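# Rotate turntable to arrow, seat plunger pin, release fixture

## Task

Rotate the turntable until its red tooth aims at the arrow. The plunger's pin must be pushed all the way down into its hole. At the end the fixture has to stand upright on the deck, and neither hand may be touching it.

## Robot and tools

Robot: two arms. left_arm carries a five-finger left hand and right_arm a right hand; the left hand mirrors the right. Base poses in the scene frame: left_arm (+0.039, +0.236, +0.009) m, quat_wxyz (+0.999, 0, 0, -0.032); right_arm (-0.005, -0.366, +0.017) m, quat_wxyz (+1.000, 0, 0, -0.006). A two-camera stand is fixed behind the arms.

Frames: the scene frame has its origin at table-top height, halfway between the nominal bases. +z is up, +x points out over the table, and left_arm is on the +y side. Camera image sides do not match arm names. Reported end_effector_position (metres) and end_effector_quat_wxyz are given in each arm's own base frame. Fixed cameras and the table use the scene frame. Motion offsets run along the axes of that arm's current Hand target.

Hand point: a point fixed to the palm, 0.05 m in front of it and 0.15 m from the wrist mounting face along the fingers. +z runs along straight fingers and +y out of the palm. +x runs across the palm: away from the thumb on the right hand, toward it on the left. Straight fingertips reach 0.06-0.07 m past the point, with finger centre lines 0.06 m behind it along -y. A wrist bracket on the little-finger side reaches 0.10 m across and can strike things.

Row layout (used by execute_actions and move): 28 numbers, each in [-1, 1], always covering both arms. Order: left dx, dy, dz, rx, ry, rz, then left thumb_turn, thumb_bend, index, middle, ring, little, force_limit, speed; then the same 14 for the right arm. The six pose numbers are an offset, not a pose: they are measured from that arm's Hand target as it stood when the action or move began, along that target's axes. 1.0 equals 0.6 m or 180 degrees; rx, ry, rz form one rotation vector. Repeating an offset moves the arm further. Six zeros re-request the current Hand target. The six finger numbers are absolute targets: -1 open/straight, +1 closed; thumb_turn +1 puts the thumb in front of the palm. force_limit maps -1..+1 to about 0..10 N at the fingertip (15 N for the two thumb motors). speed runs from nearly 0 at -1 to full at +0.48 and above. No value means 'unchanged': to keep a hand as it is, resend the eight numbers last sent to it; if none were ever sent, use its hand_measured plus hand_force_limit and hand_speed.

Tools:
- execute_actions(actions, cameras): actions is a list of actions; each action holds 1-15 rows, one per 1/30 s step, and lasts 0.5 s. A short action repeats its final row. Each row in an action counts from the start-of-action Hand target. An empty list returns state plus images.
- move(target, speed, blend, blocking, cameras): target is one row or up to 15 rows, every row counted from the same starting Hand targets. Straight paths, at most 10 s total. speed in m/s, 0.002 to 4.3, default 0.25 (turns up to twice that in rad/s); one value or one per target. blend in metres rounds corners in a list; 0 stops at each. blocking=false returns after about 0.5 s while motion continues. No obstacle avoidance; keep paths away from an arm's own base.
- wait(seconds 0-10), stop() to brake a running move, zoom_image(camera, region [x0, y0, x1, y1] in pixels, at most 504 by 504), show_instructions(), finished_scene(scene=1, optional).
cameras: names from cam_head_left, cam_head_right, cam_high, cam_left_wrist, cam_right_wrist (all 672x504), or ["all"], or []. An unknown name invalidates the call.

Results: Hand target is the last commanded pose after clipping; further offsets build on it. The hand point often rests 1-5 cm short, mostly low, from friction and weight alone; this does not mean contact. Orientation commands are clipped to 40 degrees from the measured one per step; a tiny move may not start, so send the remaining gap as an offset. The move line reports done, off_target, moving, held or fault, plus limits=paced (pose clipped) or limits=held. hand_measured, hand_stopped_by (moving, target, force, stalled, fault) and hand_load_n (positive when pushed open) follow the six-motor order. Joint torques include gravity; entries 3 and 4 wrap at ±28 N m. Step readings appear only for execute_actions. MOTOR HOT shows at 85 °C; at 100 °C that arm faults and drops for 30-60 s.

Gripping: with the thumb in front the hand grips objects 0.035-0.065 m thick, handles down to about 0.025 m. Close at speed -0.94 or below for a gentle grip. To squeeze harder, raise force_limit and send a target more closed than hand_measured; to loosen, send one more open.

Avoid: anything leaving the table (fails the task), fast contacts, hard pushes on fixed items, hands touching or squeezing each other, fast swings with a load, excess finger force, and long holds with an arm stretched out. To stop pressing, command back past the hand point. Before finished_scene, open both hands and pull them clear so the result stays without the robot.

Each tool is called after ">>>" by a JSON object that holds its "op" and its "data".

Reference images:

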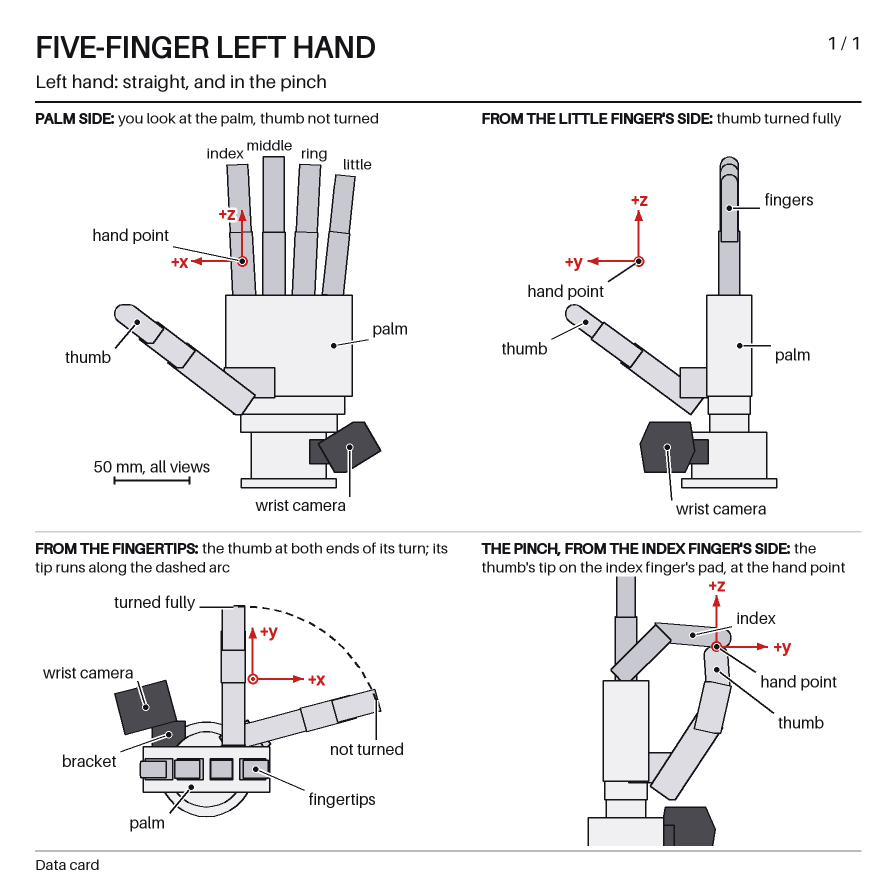

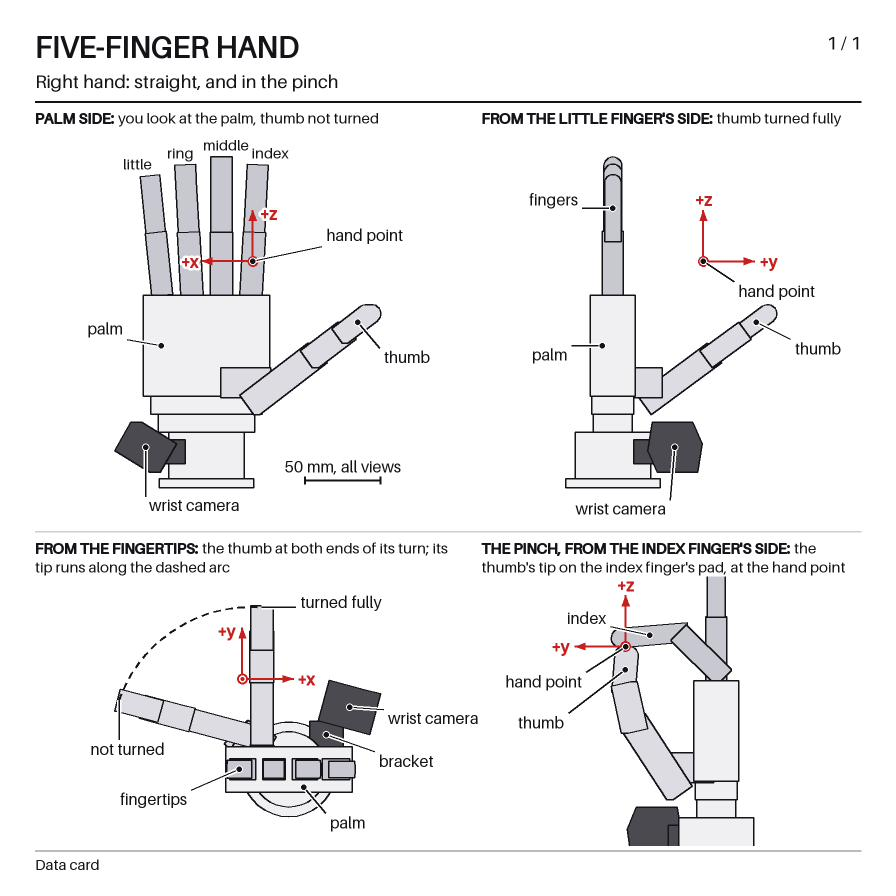

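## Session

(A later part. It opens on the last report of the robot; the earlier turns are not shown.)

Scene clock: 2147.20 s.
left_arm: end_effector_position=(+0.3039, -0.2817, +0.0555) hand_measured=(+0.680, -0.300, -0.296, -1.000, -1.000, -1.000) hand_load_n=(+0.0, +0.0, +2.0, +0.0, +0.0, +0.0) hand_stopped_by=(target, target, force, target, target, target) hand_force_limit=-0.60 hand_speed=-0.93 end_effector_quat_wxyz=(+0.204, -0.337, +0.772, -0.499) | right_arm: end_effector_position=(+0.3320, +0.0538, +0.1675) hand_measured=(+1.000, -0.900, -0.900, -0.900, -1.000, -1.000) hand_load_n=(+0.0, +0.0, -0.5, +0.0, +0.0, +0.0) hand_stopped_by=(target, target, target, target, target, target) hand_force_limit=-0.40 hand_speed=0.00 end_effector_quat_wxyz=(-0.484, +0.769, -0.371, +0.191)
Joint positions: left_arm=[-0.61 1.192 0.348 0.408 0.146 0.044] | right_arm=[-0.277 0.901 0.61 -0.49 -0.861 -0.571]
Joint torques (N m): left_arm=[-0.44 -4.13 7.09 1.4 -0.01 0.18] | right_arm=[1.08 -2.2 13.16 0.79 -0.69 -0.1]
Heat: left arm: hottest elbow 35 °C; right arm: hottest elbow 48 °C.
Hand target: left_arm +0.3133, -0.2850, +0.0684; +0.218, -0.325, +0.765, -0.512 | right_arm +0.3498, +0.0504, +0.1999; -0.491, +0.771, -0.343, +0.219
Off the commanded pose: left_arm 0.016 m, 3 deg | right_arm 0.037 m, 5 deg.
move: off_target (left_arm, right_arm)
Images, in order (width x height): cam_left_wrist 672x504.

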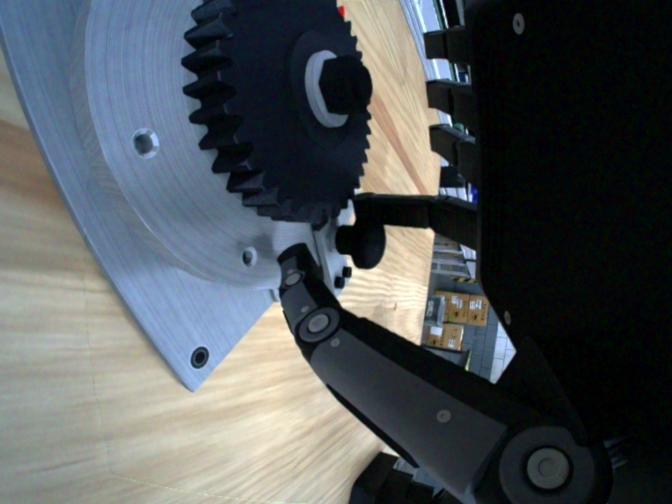

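>>> {"op": "execute_actions", "data": {"actions": []}}

>>> {"op": "zoom_image", "data": {"camera": "cam_high", "region": [290, 160, 360, 220]}}

>>> {"op": "zoom_image", "data": {"camera": "cam_head_left", "region": [260, 240, 330, 300]}}

>>> {"op": "zoom_image", "data": {"camera": "cam_left_wrist", "region": [320, 180, 420, 280]}}

Scene clock: 2174.53 s.
left_arm: end_effector_position=(+0.3039, -0.2817, +0.0555) hand_measured=(+0.680, -0.300, -0.296, -1.000, -1.000, -1.000) hand_load_n=(+0.5, +0.0, +1.5, -0.5, +0.0, +0.0) hand_stopped_by=(target, target, force, target, target, target) hand_force_limit=-0.60 hand_speed=-0.93 end_effector_quat_wxyz=(+0.204, -0.337, +0.772, -0.499) | right_arm: end_effector_position=(+0.3320, +0.0538, +0.1675) hand_measured=(+1.000, -0.900, -0.900, -0.900, -1.000, -1.000) hand_load_n=(+0.0, +0.0, +0.0, +0.0, +0.0, +0.0) hand_stopped_by=(target, target, target, target, target, target) hand_force_limit=-0.40 hand_speed=0.00 end_effector_quat_wxyz=(-0.484, +0.769, -0.371, +0.191)
Joint positions: left_arm=[-0.61 1.192 0.348 0.408 0.146 0.044] | right_arm=[-0.277 0.901 0.61 -0.49 -0.861 -0.571]
Joint velocities: within noise
Joint torques (N m): left_arm=[-0.38 -4.25 7.09 1.42 -0.01 0.18] | right_arm=[1.08 -2.14 13.16 0.77 -0.69 -0.1]
Heat: left arm: hottest elbow 35 °C; right arm: hottest elbow 48 °C.
Hand target: left_arm +0.3133, -0.2850, +0.0684; +0.218, -0.325, +0.765, -0.512 | right_arm +0.3498, +0.0504, +0.1999; -0.491, +0.771, -0.343, +0.219
Off the commanded pose: left_arm 0.016 m, 3 deg | right_arm 0.037 m, 5 deg.

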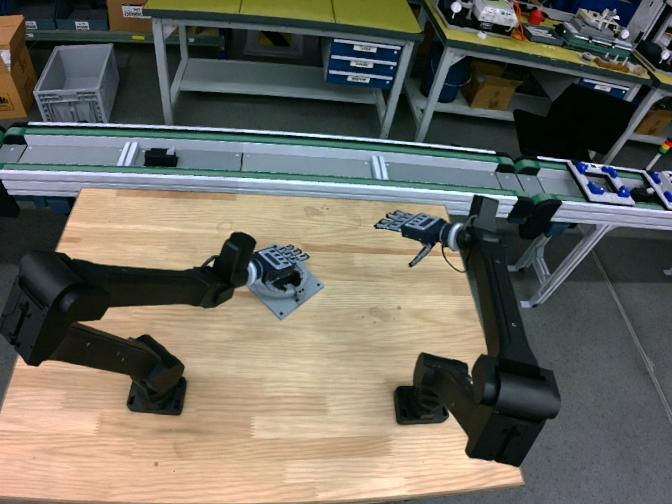

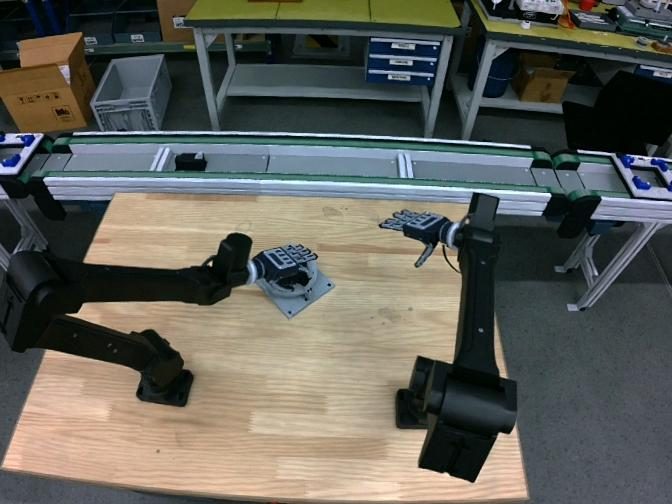

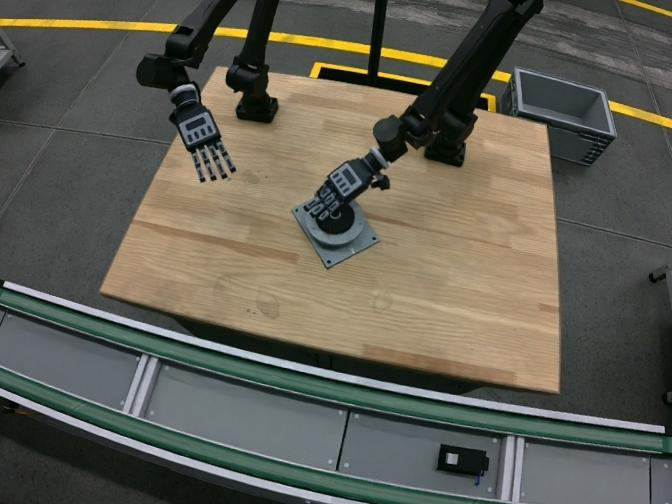

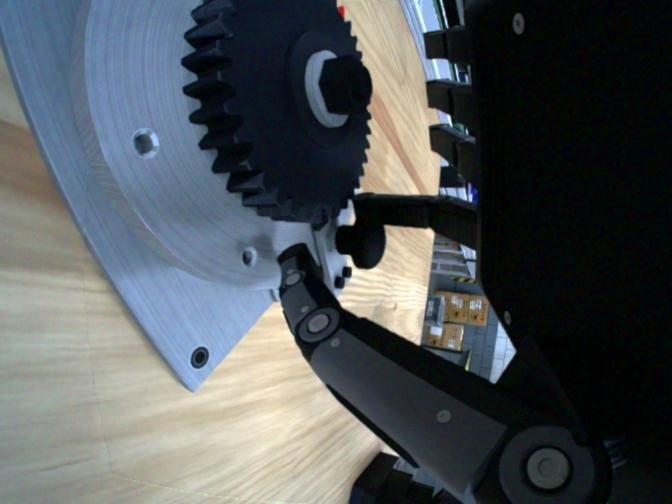

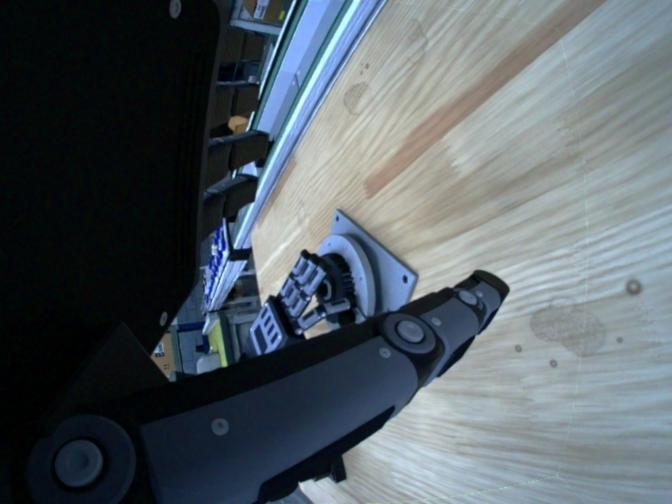

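Scaled by 7.200 from the camera's 672x504 image, which has a finer 960x720 frame.

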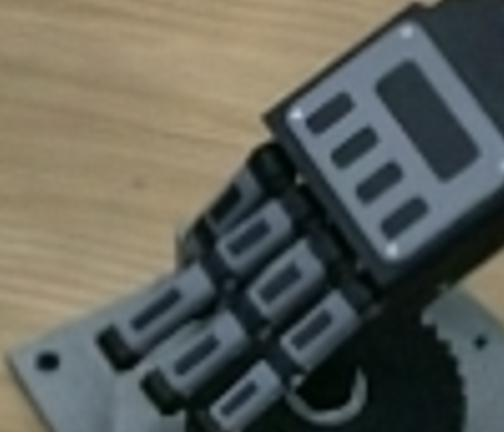

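Scaled by 7.200 from the camera's 672x504 image, which has a finer 960x720 frame.

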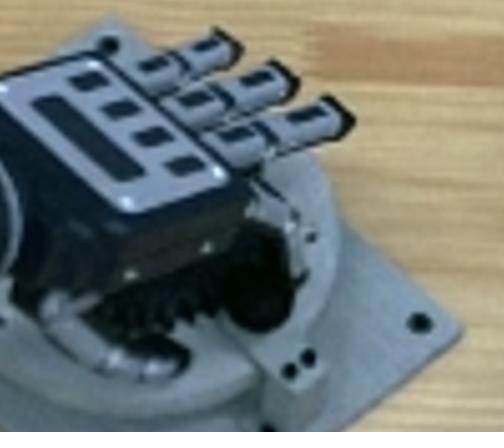

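Scaled by 5.040 from the camera's 672x504 image, which has a finer 960x720 frame.

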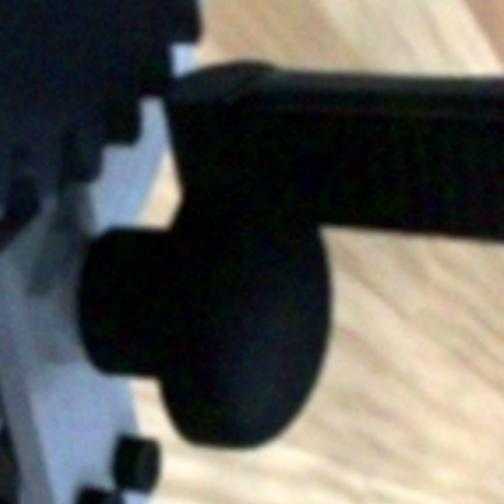

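>>> {"op": "move", "data": {"target": [[0,-0.03,-0.012,0,0,0,0.68,-0.3,0.4,-1,-1,-1,-0.6,-0.93,0,0,0,0,0,0,1,-0.9,-0.9,-0.9,-1,-1,-0.4,0],[-0.0042,-0.037,0.0002,0.0417,0,0,0.68,-0.4,-0.3,-1,-1,-1,-0.3,0,0,0,0,0,0,0,1,-0.9,-0.9,-0.9,-1,-1,-0.4,0],[-0.0042,-0.006,0.013,0.0417,0,0,0.68,-0.4,-0.3,-1,-1,-1,-0.3,0,0,0,0,0,0,0,1,-0.9,-0.9,-0.9,-1,-1,-0.4,0]], "speed": 0.06, "cameras": ["cam_left_wrist","cam_head_left","cam_right_wrist"]}}

>>> {"op": "zoom_image", "data": {"camera": "cam_left_wrist", "region": [220, 150, 420, 300]}}

>>> {"op": "zoom_image", "data": {"camera": "cam_head_left", "region": [260, 240, 330, 300]}}

>>> {"op": "zoom_image", "data": {"camera": "cam_right_wrist", "region": [240, 190, 440, 370]}}

Scene clock: 2230.93 s.
left_arm: end_effector_position=(+0.3152, -0.2912, +0.0636) hand_measured=(+0.680, -0.400, -0.300, -1.000, -1.000, -1.000) hand_load_n=(+0.0, +0.0, +0.0, -0.5, +0.0, +0.0) hand_stopped_by=(target, target, target, target, target, target) hand_force_limit=-0.30 hand_speed=0.00 end_effector_quat_wxyz=(+0.231, -0.312, +0.738, -0.552) | right_arm: end_effector_position=(+0.3320, +0.0538, +0.1675) hand_measured=(+1.000, -0.900, -0.900, -0.900, -1.000, -1.000) hand_load_n=(+0.5, +0.0, +0.0, +0.0, +0.5, +0.0) hand_stopped_by=(target, target, target, target, target, target) hand_force_limit=-0.40 hand_speed=0.00 end_effector_quat_wxyz=(-0.484, +0.769, -0.371, +0.191)
Joint positions: left_arm=[-0.607 1.274 0.305 0.677 0.16 0.044] | right_arm=[-0.277 0.901 0.61 -0.49 -0.861 -0.571]
Joint torques (N m): left_arm=[0.56 -3.6 5.24 2.04 0.17 0.05] | right_arm=[1.03 -2.2 13.18 0.79 -0.69 -0.1]
Heat: left arm: hottest elbow 36 °C; right arm: hottest elbow 49 °C.
Hand target: left_arm +0.3212, -0.2892, +0.0687; +0.238, -0.310, +0.730, -0.561 | right_arm +0.3498, +0.0504, +0.1999; -0.491, +0.771, -0.343, +0.219
Off the commanded pose: left_arm 0.008 m, 2 deg | right_arm 0.037 m, 5 deg.
move: off_target (right_arm)
Images, in order (width x height): cam_head_left 672x504, cam_left_wrist 672x504, cam_right_wrist 672x504.

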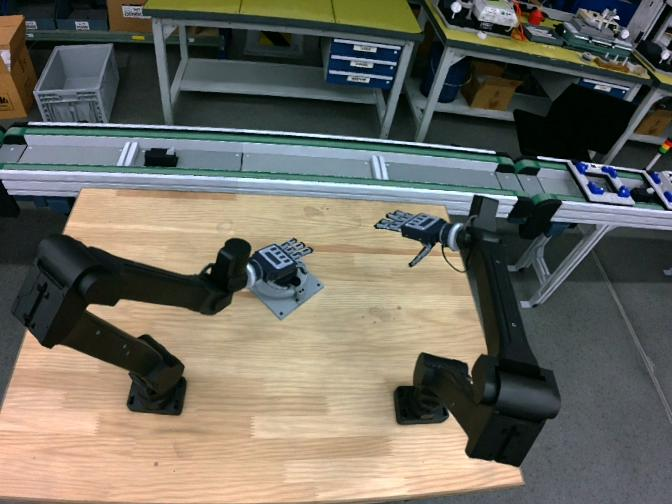

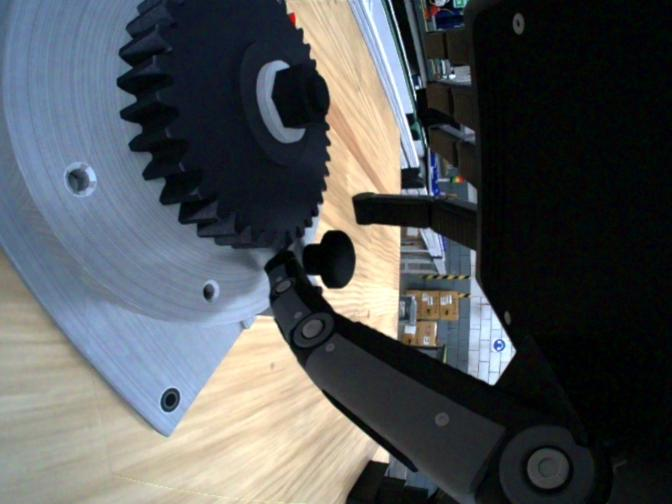

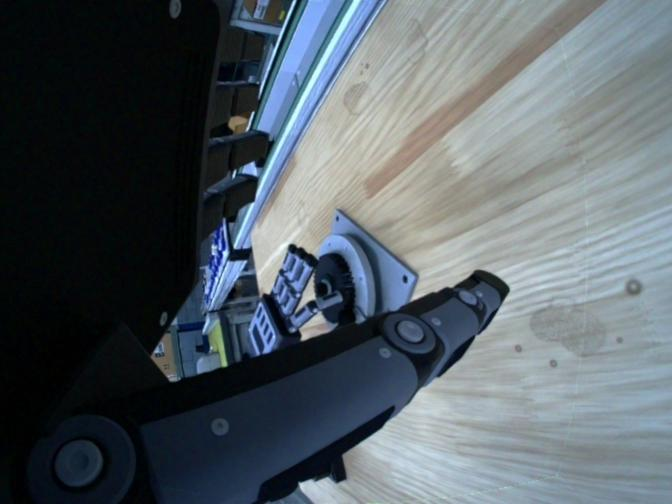

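Scaled by 2.520 from the camera's 672x504 image, which has a finer 960x720 frame.

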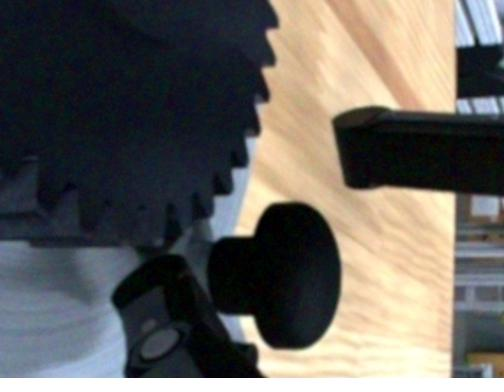

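Scaled by 7.200 from the camera's 672x504 image, which has a finer 960x720 frame.

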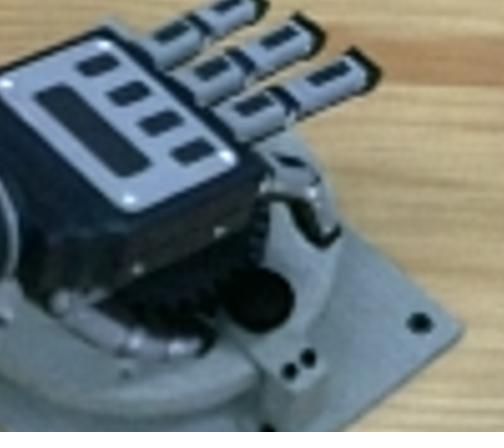

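Scaled by 2.520 from the camera's 672x504 image, which has a finer 960x720 frame.

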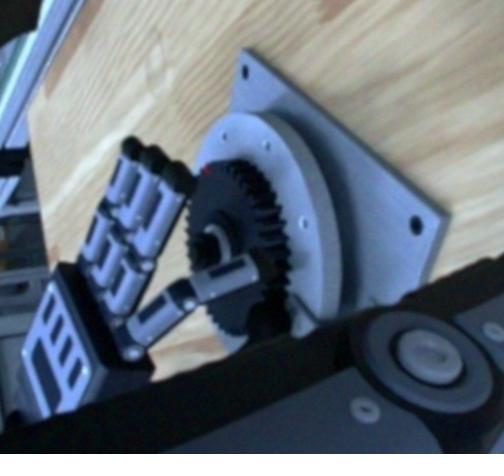

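>>> {"op": "move", "data": {"target": [[0.006,-0.03,-0.009,0,0,0,0.68,-0.4,-0.3,-1,-1,-1,-0.3,0,0,0,0,0,0,0,1,-0.9,-0.9,-0.9,-1,-1,-0.4,0],[0.0033,-0.004,-0.0012,0,0,0,0.68,-0.4,-0.3,-1,-1,-1,-0.3,0,0,0,0,0,0,0,1,-0.9,-0.9,-0.9,-1,-1,-0.4,0],[0.0033,-0.004,-0.0012,0,0,0,0.68,0.3,0.4,-1,-1,-1,-0.4,-0.93,0,0,0,0,0,0,1,-0.9,-0.9,-0.9,-1,-1,-0.4,0]], "speed": 0.06, "cameras": ["cam_left_wrist","cam_head_left","cam_right_wrist"]}}

>>> {"op": "zoom_image", "data": {"camera": "cam_left_wrist", "region": [220, 150, 420, 300]}}

>>> {"op": "zoom_image", "data": {"camera": "cam_head_left", "region": [260, 240, 330, 300]}}

Scene clock: 2289.77 s.
left_arm: end_effector_position=(+0.3217, -0.2839, +0.0656) hand_measured=(+0.680, -0.114, +0.242, -1.000, -1.000, -1.000) hand_load_n=(+0.0, +4.5, +4.5, +0.0, +0.0, +0.0) hand_stopped_by=(target, force, force, target, target, target) hand_force_limit=-0.40 hand_speed=-0.93 end_effector_quat_wxyz=(+0.243, -0.316, +0.735, -0.548) | right_arm: end_effector_position=(+0.3320, +0.0538, +0.1675) hand_measured=(+1.000, -0.900, -0.900, -0.900, -1.000, -1.000) hand_load_n=(+0.0, +0.0, +0.0, +0.0, +0.0, +0.0) hand_stopped_by=(target, target, target, target, target, target) hand_force_limit=-0.40 hand_speed=0.00 end_effector_quat_wxyz=(-0.484, +0.769, -0.371, +0.191)
Joint positions: left_arm=[-0.591 1.263 0.305 0.669 0.151 0.056] | right_arm=[-0.277 0.901 0.61 -0.49 -0.861 -0.571]
Joint torques (N m): left_arm=[-0.32 -3.66 5.44 1.81 0.25 0.03] | right_arm=[1.03 -2.2 13.16 0.79 -0.69 -0.11]
Heat: left arm: hottest elbow 35 °C; right arm: hottest elbow 49 °C.
Hand target: left_arm +0.3198, -0.2906, +0.0712; +0.238, -0.310, +0.730, -0.561 | right_arm +0.3498, +0.0504, +0.1999; -0.491, +0.771, -0.343, +0.219
Off the commanded pose: left_arm 0.009 m, 2 deg | right_arm 0.037 m, 5 deg.
move: off_target (right_arm)
Images, in order (width x height): cam_head_left 672x504, cam_left_wrist 672x504, cam_right_wrist 672x504.

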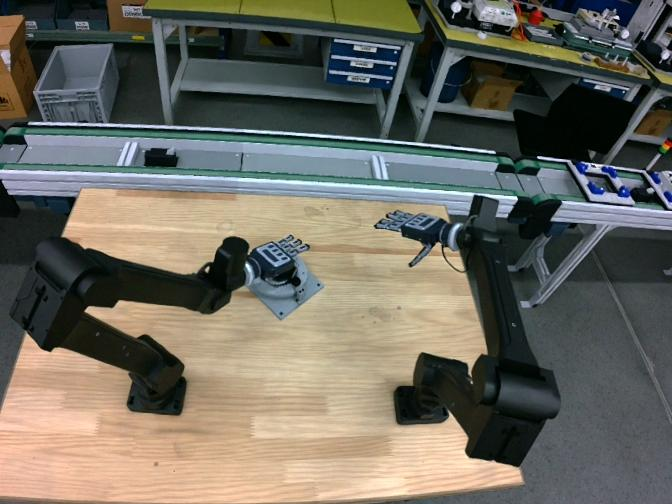

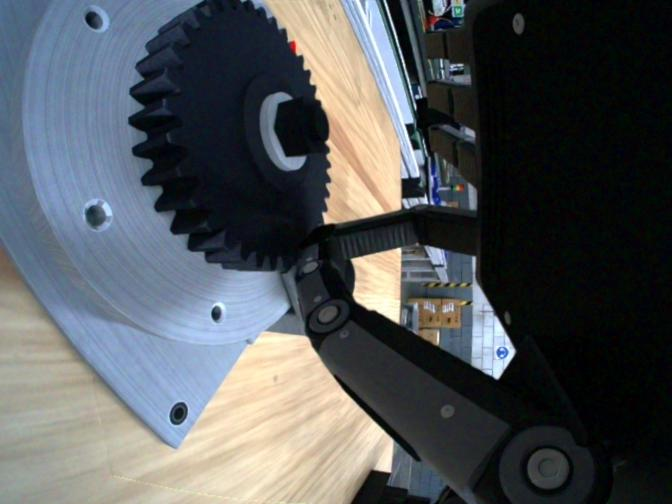

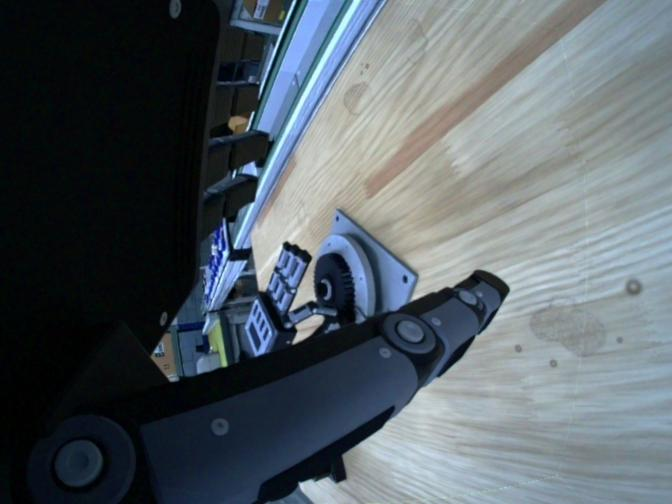

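Scaled by 2.520 from the camera's 672x504 image, which has a finer 960x720 frame.

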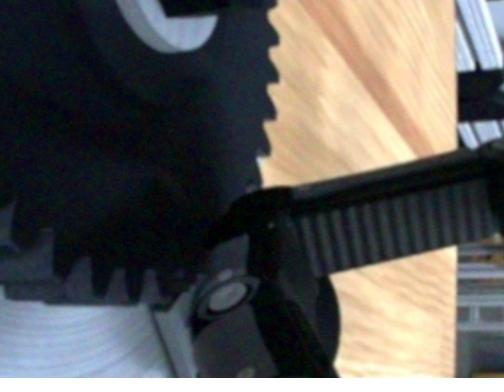

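Scaled by 7.200 from the camera's 672x504 image, which has a finer 960x720 frame.

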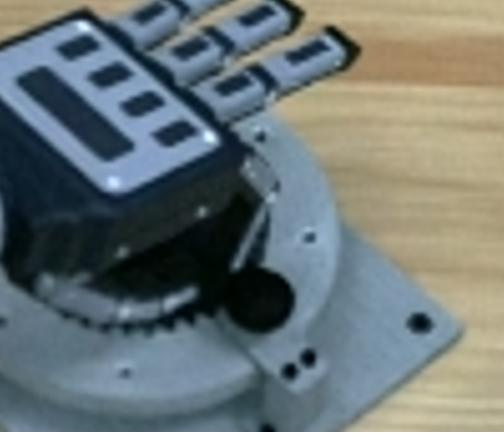

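>>> {"op": "move", "data": {"target": [[0,-0.03,-0.009,0,0,0,0.68,-0.4,-0.3,-1,-1,-1,-0.3,0,0,0,0,0,0,0,1,-0.9,-0.9,-0.9,-1,-1,-0.4,0],[0.0125,-0.03,-0.009,0,0,0,0.68,-0.4,-0.3,-1,-1,-1,-0.3,0,0,0,0,0,0,0,1,-0.9,-0.9,-0.9,-1,-1,-0.4,0],[0.0125,0,0,0,0,0,0.68,-0.4,-0.3,-1,-1,-1,-0.3,0,0,0,0,0,0,0,1,-0.9,-0.9,-0.9,-1,-1,-0.4,0]], "speed": 0.06, "cameras": ["cam_left_wrist","cam_head_left","cam_right_wrist"]}}

>>> {"op": "zoom_image", "data": {"camera": "cam_left_wrist", "region": [220, 150, 420, 300]}}

>>> {"op": "zoom_image", "data": {"camera": "cam_head_left", "region": [260, 240, 330, 300]}}

Scene clock: 2307.40 s.
left_arm: end_effector_position=(+0.3134, -0.2931, +0.0661) hand_measured=(+0.680, -0.400, -0.300, -1.000, -1.000, -1.000) hand_load_n=(+0.0, +0.0, +0.0, +0.0, +0.0, +0.0) hand_stopped_by=(target, target, target, target, target, target) hand_force_limit=-0.30 hand_speed=0.00 end_effector_quat_wxyz=(+0.236, -0.313, +0.738, -0.550) | right_arm: end_effector_position=(+0.3320, +0.0538, +0.1675) hand_measured=(+1.000, -0.900, -0.900, -0.900, -1.000, -1.000) hand_load_n=(+0.0, +0.0, +0.0, +0.0, +0.0, +0.0) hand_stopped_by=(target, target, target, target, target, target) hand_force_limit=-0.40 hand_speed=0.00 end_effector_quat_wxyz=(-0.484, +0.769, -0.371, +0.191)
Joint positions: left_arm=[-0.626 1.258 0.305 0.663 0.132 0.044] | right_arm=[-0.277 0.901 0.61 -0.49 -0.861 -0.571]
Joint torques (N m): left_arm=[-0.79 -3.6 5.23 2.03 -0.03 -0.03] | right_arm=[1.03 -2.2 13.16 0.79 -0.69 -0.11]
Heat: left arm: hottest elbow 35 °C; right arm: hottest elbow 49 °C.
Hand target: left_arm +0.3146, -0.2960, +0.0712; +0.238, -0.310, +0.730, -0.561 | right_arm +0.3498, +0.0504, +0.1999; -0.491, +0.771, -0.343, +0.219
Off the commanded pose: left_arm 0.006 m, 2 deg | right_arm 0.037 m, 5 deg.
move: off_target (right_arm)
Images, in order (width x height): cam_head_left 672x504, cam_left_wrist 672x504, cam_right_wrist 672x504.

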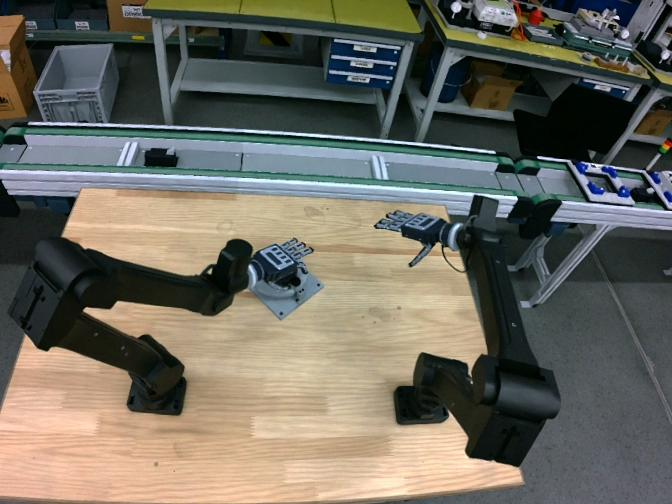

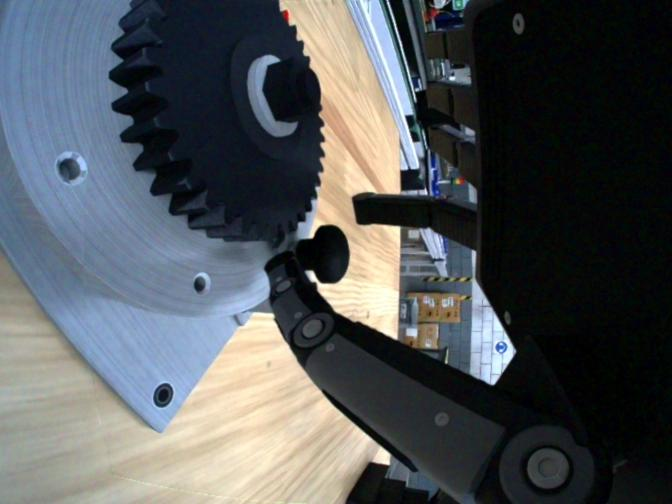

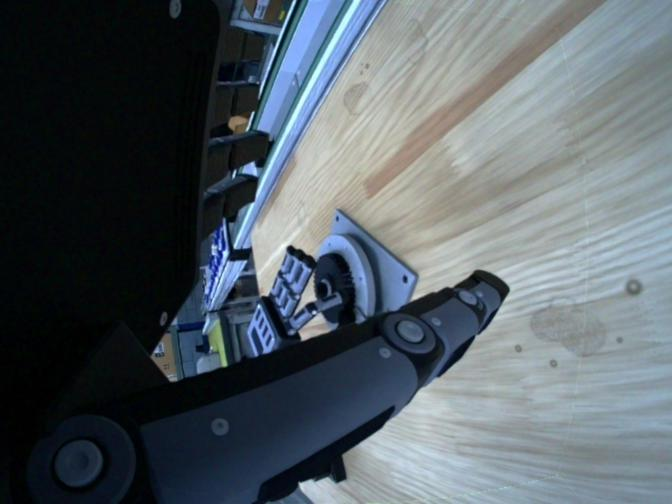

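Scaled by 2.520 from the camera's 672x504 image, which has a finer 960x720 frame.

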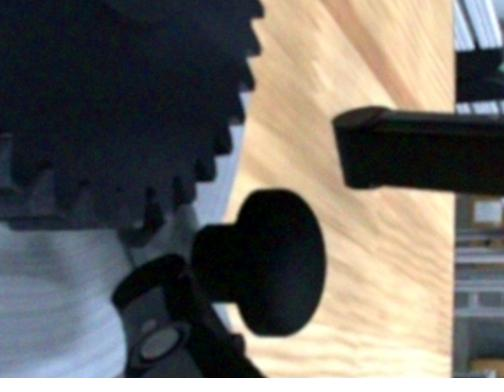

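Scaled by 7.200 from the camera's 672x504 image, which has a finer 960x720 frame.

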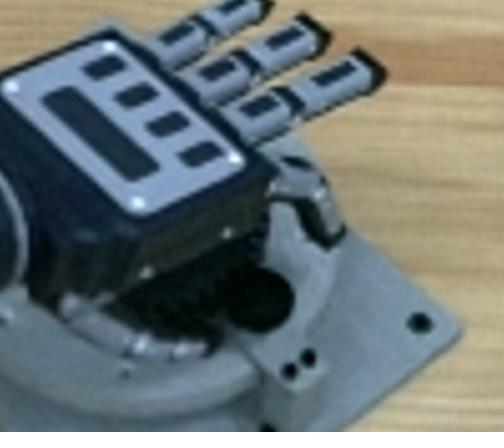

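>>> {"op": "move", "data": {"target": [[0.012,-0.03,-0.009,0,0,0,0.68,-0.4,-0.3,-1,-1,-1,-0.3,0,0,0,0,0,0,0,1,-0.9,-0.9,-0.9,-1,-1,-0.4,0],[0.01,0,0,0,0,0,0.68,-0.4,-0.3,-1,-1,-1,-0.3,0,0,0,0,0,0,0,1,-0.9,-0.9,-0.9,-1,-1,-0.4,0]], "speed": 0.06, "cameras": ["cam_left_wrist","cam_head_left"]}}

>>> {"op": "zoom_image", "data": {"camera": "cam_left_wrist", "region": [220, 150, 420, 300]}}

>>> {"op": "zoom_image", "data": {"camera": "cam_head_left", "region": [260, 240, 330, 300]}}

Scene clock: 2326.17 s.
left_arm: end_effector_position=(+0.3093, -0.2985, +0.0664) hand_measured=(+0.680, -0.400, -0.300, -1.000, -1.000, -1.000) hand_load_n=(+0.0, +0.0, +0.0, +0.0, +0.0, +0.0) hand_stopped_by=(target, target, target, target, target, target) hand_force_limit=-0.30 hand_speed=0.00 end_effector_quat_wxyz=(+0.238, -0.310, +0.739, -0.549) | right_arm: end_effector_position=(+0.3320, +0.0538, +0.1675) hand_measured=(+1.000, -0.900, -0.900, -0.900, -1.000, -1.000) hand_load_n=(-0.5, +0.0, -0.5, +0.0, -0.5, +0.0) hand_stopped_by=(target, target, target, target, target, target) hand_force_limit=-0.40 hand_speed=0.00 end_effector_quat_wxyz=(-0.484, +0.769, -0.371, +0.191)
Joint positions: left_arm=[-0.653 1.257 0.305 0.663 0.106 0.044] | right_arm=[-0.277 0.901 0.61 -0.49 -0.861 -0.571]
Joint torques (N m): left_arm=[-0.56 -3.55 5.11 2.07 0.1 -0.05] | right_arm=[1.03 -2.14 13.18 0.79 -0.69 -0.1]
Heat: left arm: hottest elbow 35 °C; right arm: hottest elbow 49 °C.
Hand target: left_arm +0.3104, -0.3003, +0.0712; +0.238, -0.310, +0.730, -0.561 | right_arm +0.3498, +0.0504, +0.1999; -0.491, +0.771, -0.343, +0.219
Off the commanded pose: left_arm 0.005 m, 2 deg | right_arm 0.037 m, 5 deg.
move: off_target (right_arm)
Images, in order (width x height): cam_head_left 672x504, cam_left_wrist 672x504.

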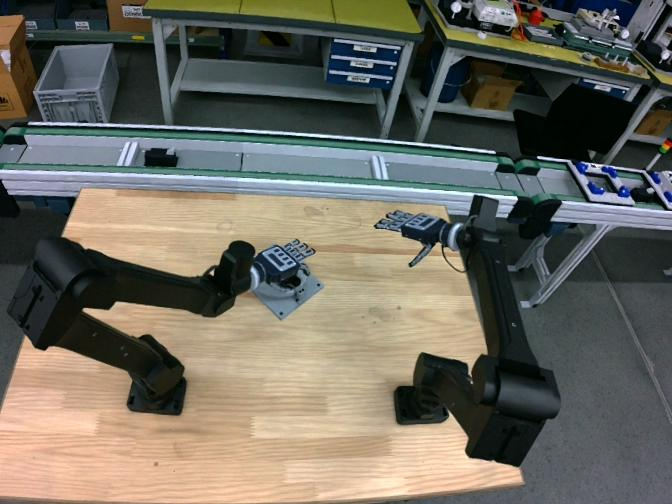

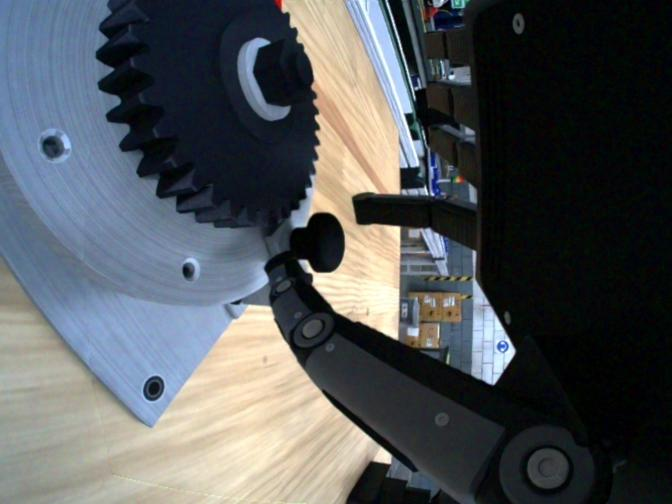

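Scaled by 2.520 from the camera's 672x504 image, which has a finer 960x720 frame.

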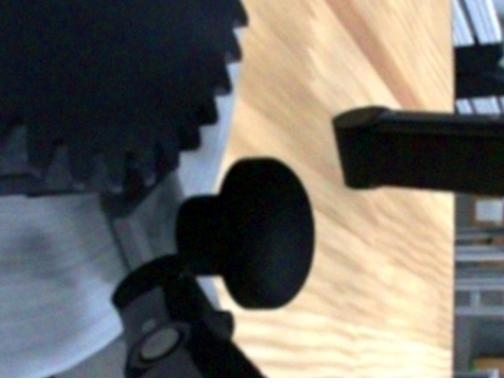

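Scaled by 7.200 from the camera's 672x504 image, which has a finer 960x720 frame.

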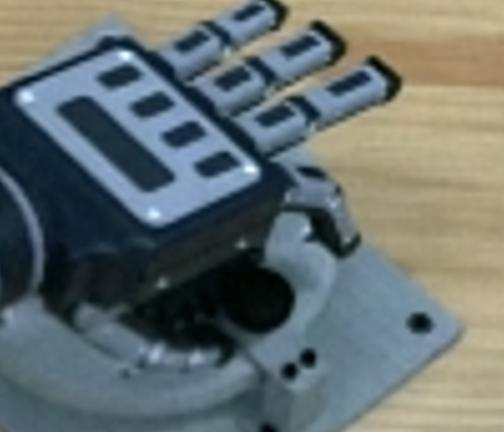

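>>> {"op": "move", "data": {"target": [0,0,0,0,0,0,0.68,0.3,0.4,-1,-1,-1,-0.4,-0.93,0,0,0,0,0,0,1,-0.9,-0.9,-0.9,-1,-1,-0.4,0], "speed": 0.06, "cameras": ["cam_left_wrist","cam_head_left"]}}

>>> {"op": "zoom_image", "data": {"camera": "cam_left_wrist", "region": [220, 150, 420, 300]}}

>>> {"op": "zoom_image", "data": {"camera": "cam_head_left", "region": [260, 240, 330, 300]}}

Scene clock: 2340.07 s.
left_arm: end_effector_position=(+0.3088, -0.2983, +0.0661) hand_measured=(+0.680, -0.246, -0.040, -1.000, -1.000, -1.000) hand_load_n=(+0.0, +4.0, +5.5, +0.0, +0.0, +0.0) hand_stopped_by=(target, force, force, target, target, target) hand_force_limit=-0.40 hand_speed=-0.93 end_effector_quat_wxyz=(+0.238, -0.310, +0.738, -0.549) | right_arm: end_effector_position=(+0.3320, +0.0538, +0.1675) hand_measured=(+1.000, -0.900, -0.900, -0.900, -1.000, -1.000) hand_load_n=(+0.0, +0.0, +0.0, +0.0, +0.0, +0.0) hand_stopped_by=(target, target, target, target, target, target) hand_force_limit=-0.40 hand_speed=0.00 end_effector_quat_wxyz=(-0.484, +0.769, -0.371, +0.191)
Joint positions: left_arm=[-0.653 1.257 0.304 0.664 0.106 0.042] | right_arm=[-0.277 0.901 0.61 -0.49 -0.861 -0.571]
Joint torques (N m): left_arm=[-0.5 -3.6 5.15 2.02 0.1 -0.05] | right_arm=[1.03 -2.2 13.16 0.79 -0.69 -0.1]
Heat: left arm: hottest elbow 35 °C; right arm: hottest elbow 49 °C.
Hand target: left_arm +0.3104, -0.3003, +0.0712; +0.238, -0.310, +0.730, -0.561 | right_arm +0.3498, +0.0504, +0.1999; -0.491, +0.771, -0.343, +0.219
Off the commanded pose: left_arm 0.006 m, 2 deg | right_arm 0.037 m, 5 deg.
move: off_target (right_arm)
Images, in order (width x height): cam_head_left 672x504, cam_left_wrist 672x504.

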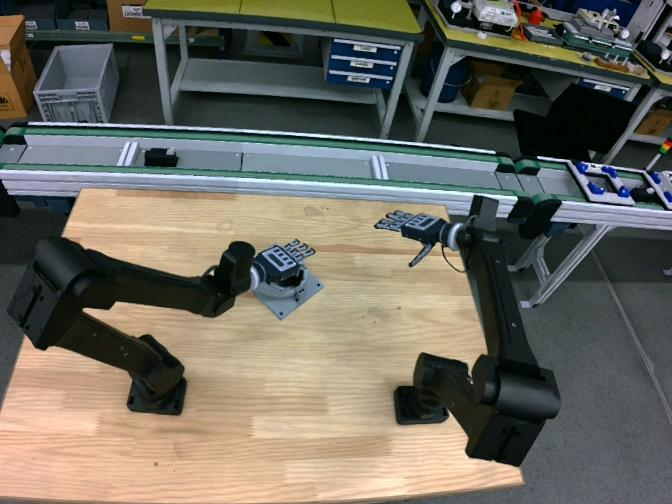

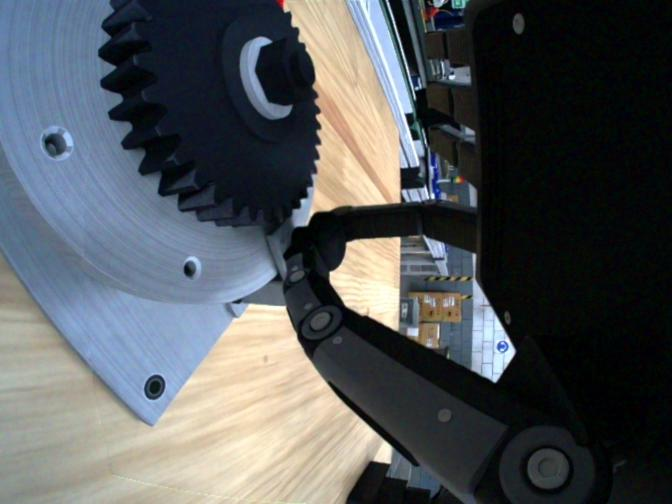

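Scaled by 2.520 from the camera's 672x504 image, which has a finer 960x720 frame.

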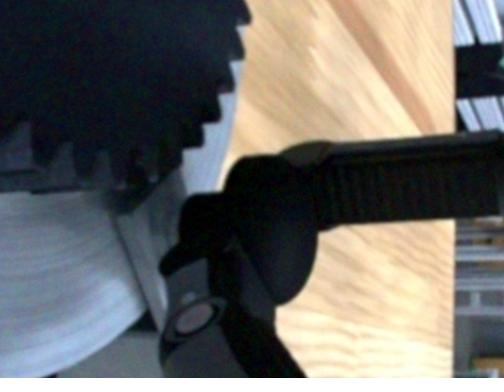

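Scaled by 7.200 from the camera's 672x504 image, which has a finer 960x720 frame.

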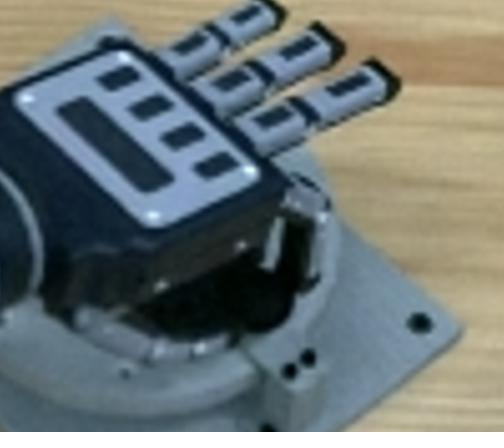

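>>> {"op": "move", "data": {"target": [0,0,0,0,0,0,0.68,0.31,0.41,-1,-1,-1,0.3,-0.94,0,0,0,0,0,0,1,-0.9,-0.9,-0.9,-1,-1,-0.4,0], "speed": 0.06, "cameras": ["cam_left_wrist"]}}

>>> {"op": "zoom_image", "data": {"camera": "cam_left_wrist", "region": [220, 150, 420, 300]}}

Scene clock: 2348.73 s.
left_arm: end_effector_position=(+0.3081, -0.2980, +0.0660) hand_measured=(+0.680, -0.172, -0.032, -1.000, -1.000, -1.000) hand_load_n=(-0.5, +9.0, +13.5, +0.0, +0.0, +0.0) hand_stopped_by=(target, force, force, target, target, target) hand_force_limit=0.30 hand_speed=-0.94 end_effector_quat_wxyz=(+0.234, -0.310, +0.738, -0.551) | right_arm: end_effector_position=(+0.3320, +0.0538, +0.1675) hand_measured=(+1.000, -0.900, -0.900, -0.900, -1.000, -1.000) hand_load_n=(+0.0, -0.5, +0.0, +0.0, +0.0, +0.0) hand_stopped_by=(target, target, target, target, target, target) hand_force_limit=-0.40 hand_speed=0.00 end_effector_quat_wxyz=(-0.484, +0.769, -0.371, +0.191)
Joint positions: left_arm=[-0.647 1.257 0.302 0.666 0.12 0.039] | right_arm=[-0.277 0.901 0.61 -0.49 -0.861 -0.571]
Joint torques (N m): left_arm=[-0.56 -3.6 5.27 1.99 0.08 -0.05] | right_arm=[1.08 -2.26 13.16 0.79 -0.69 -0.1]
Heat: left arm: hottest elbow 34 °C; right arm: hottest elbow 49 °C.
Hand target: left_arm +0.3104, -0.3003, +0.0712; +0.238, -0.310, +0.730, -0.561 | right_arm +0.3498, +0.0504, +0.1999; -0.491, +0.771, -0.343, +0.219
Off the commanded pose: left_arm 0.006 m, 2 deg | right_arm 0.037 m, 5 deg.
move: off_target (right_arm)
Images, in order (width x height): cam_left_wrist 672x504.

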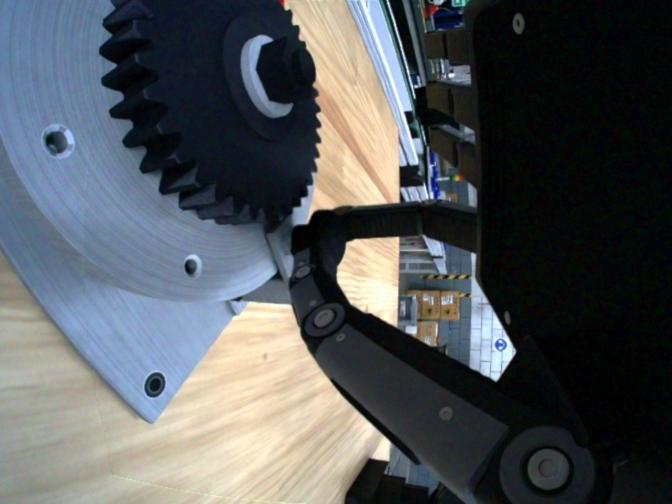

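Scaled by 2.520 from the camera's 672x504 image, which has a finer 960x720 frame.

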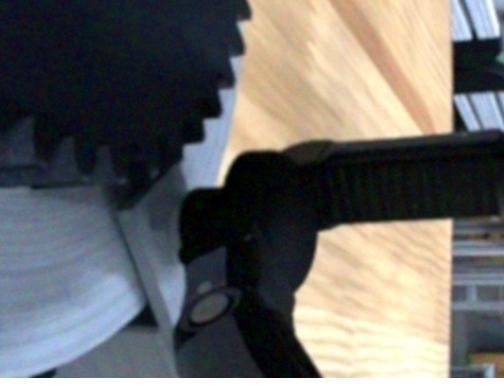

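>>> {"op": "move", "data": {"target": [0,-0.016,-0.0043,0,0,0,0.68,0.31,0.41,-1,-1,-1,0.3,-0.94,0,0,0,0,0,0,1,-0.9,-0.9,-0.9,-1,-1,-0.4,0], "speed": 0.03, "cameras": ["cam_left_wrist","cam_head_left"]}}

>>> {"op": "zoom_image", "data": {"camera": "cam_left_wrist", "region": [220, 150, 420, 300]}}

Scene clock: 2359.57 s.
left_arm: end_effector_position=(+0.3089, -0.2975, +0.0735) hand_measured=(+0.680, -0.170, -0.030, -1.000, -1.000, -1.000) hand_load_n=(+0.0, +0.0, +0.0, -0.5, +0.0, +0.0) hand_stopped_by=(target, force, force, target, target, target) hand_force_limit=0.30 hand_speed=-0.94 end_effector_quat_wxyz=(+0.240, -0.311, +0.734, -0.555) | right_arm: end_effector_position=(+0.3320, +0.0538, +0.1675) hand_measured=(+1.000, -0.900, -0.900, -0.900, -1.000, -1.000) hand_load_n=(+0.0, +0.0, +0.0, +0.0, +0.0, +0.0) hand_stopped_by=(target, target, target, target, target, target) hand_force_limit=-0.40 hand_speed=0.00 end_effector_quat_wxyz=(-0.484, +0.769, -0.371, +0.191)
Joint positions: left_arm=[-0.65 1.231 0.302 0.654 0.108 0.038] | right_arm=[-0.277 0.901 0.61 -0.49 -0.861 -0.571]
Joint torques (N m): left_arm=[-0.32 -4.89 6.22 0.47 0.07 -0.04] | right_arm=[1.03 -2.14 13.16 0.79 -0.69 -0.1]
Heat: left arm: hottest elbow 34 °C; right arm: hottest elbow 49 °C.
Hand target: left_arm +0.3104, -0.3003, +0.0812; +0.238, -0.310, +0.730, -0.561 | right_arm +0.3498, +0.0504, +0.1999; -0.491, +0.771, -0.343, +0.219
Off the commanded pose: left_arm 0.008 m, 1 deg | right_arm 0.037 m, 5 deg.
move: off_target (right_arm)
Images, in order (width x height): cam_head_left 672x504, cam_left_wrist 672x504.

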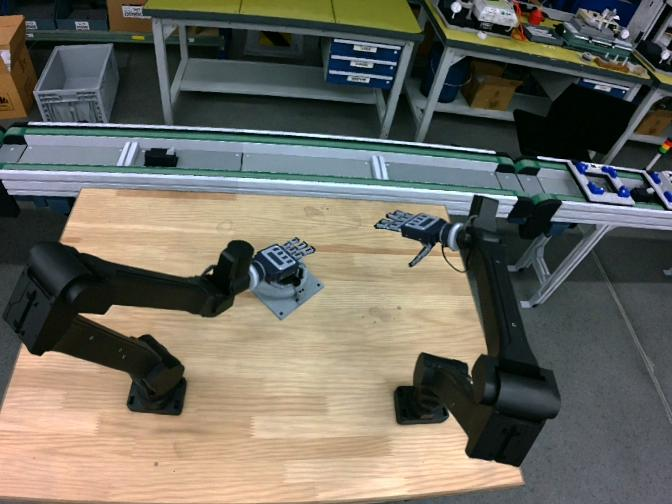

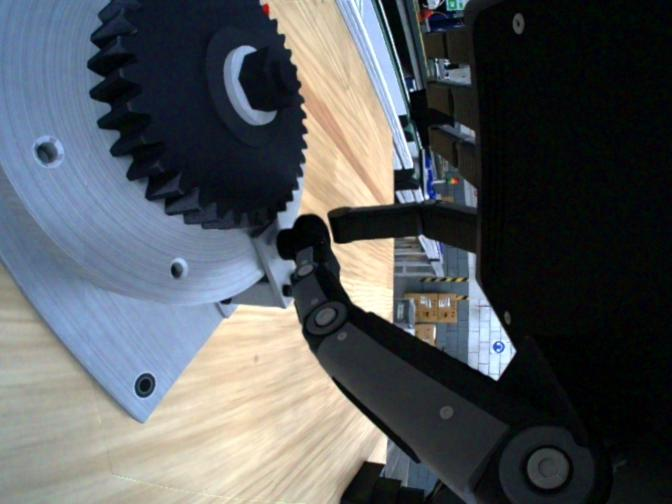

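Scaled by 2.520 from the camera's 672x504 image, which has a finer 960x720 frame.

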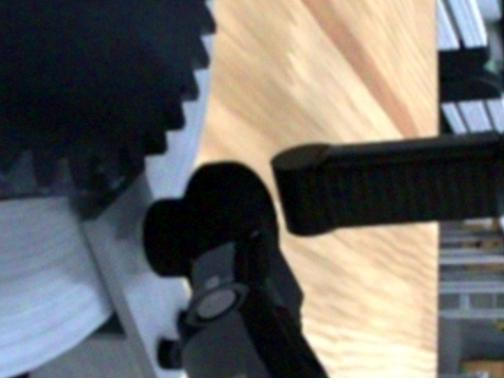

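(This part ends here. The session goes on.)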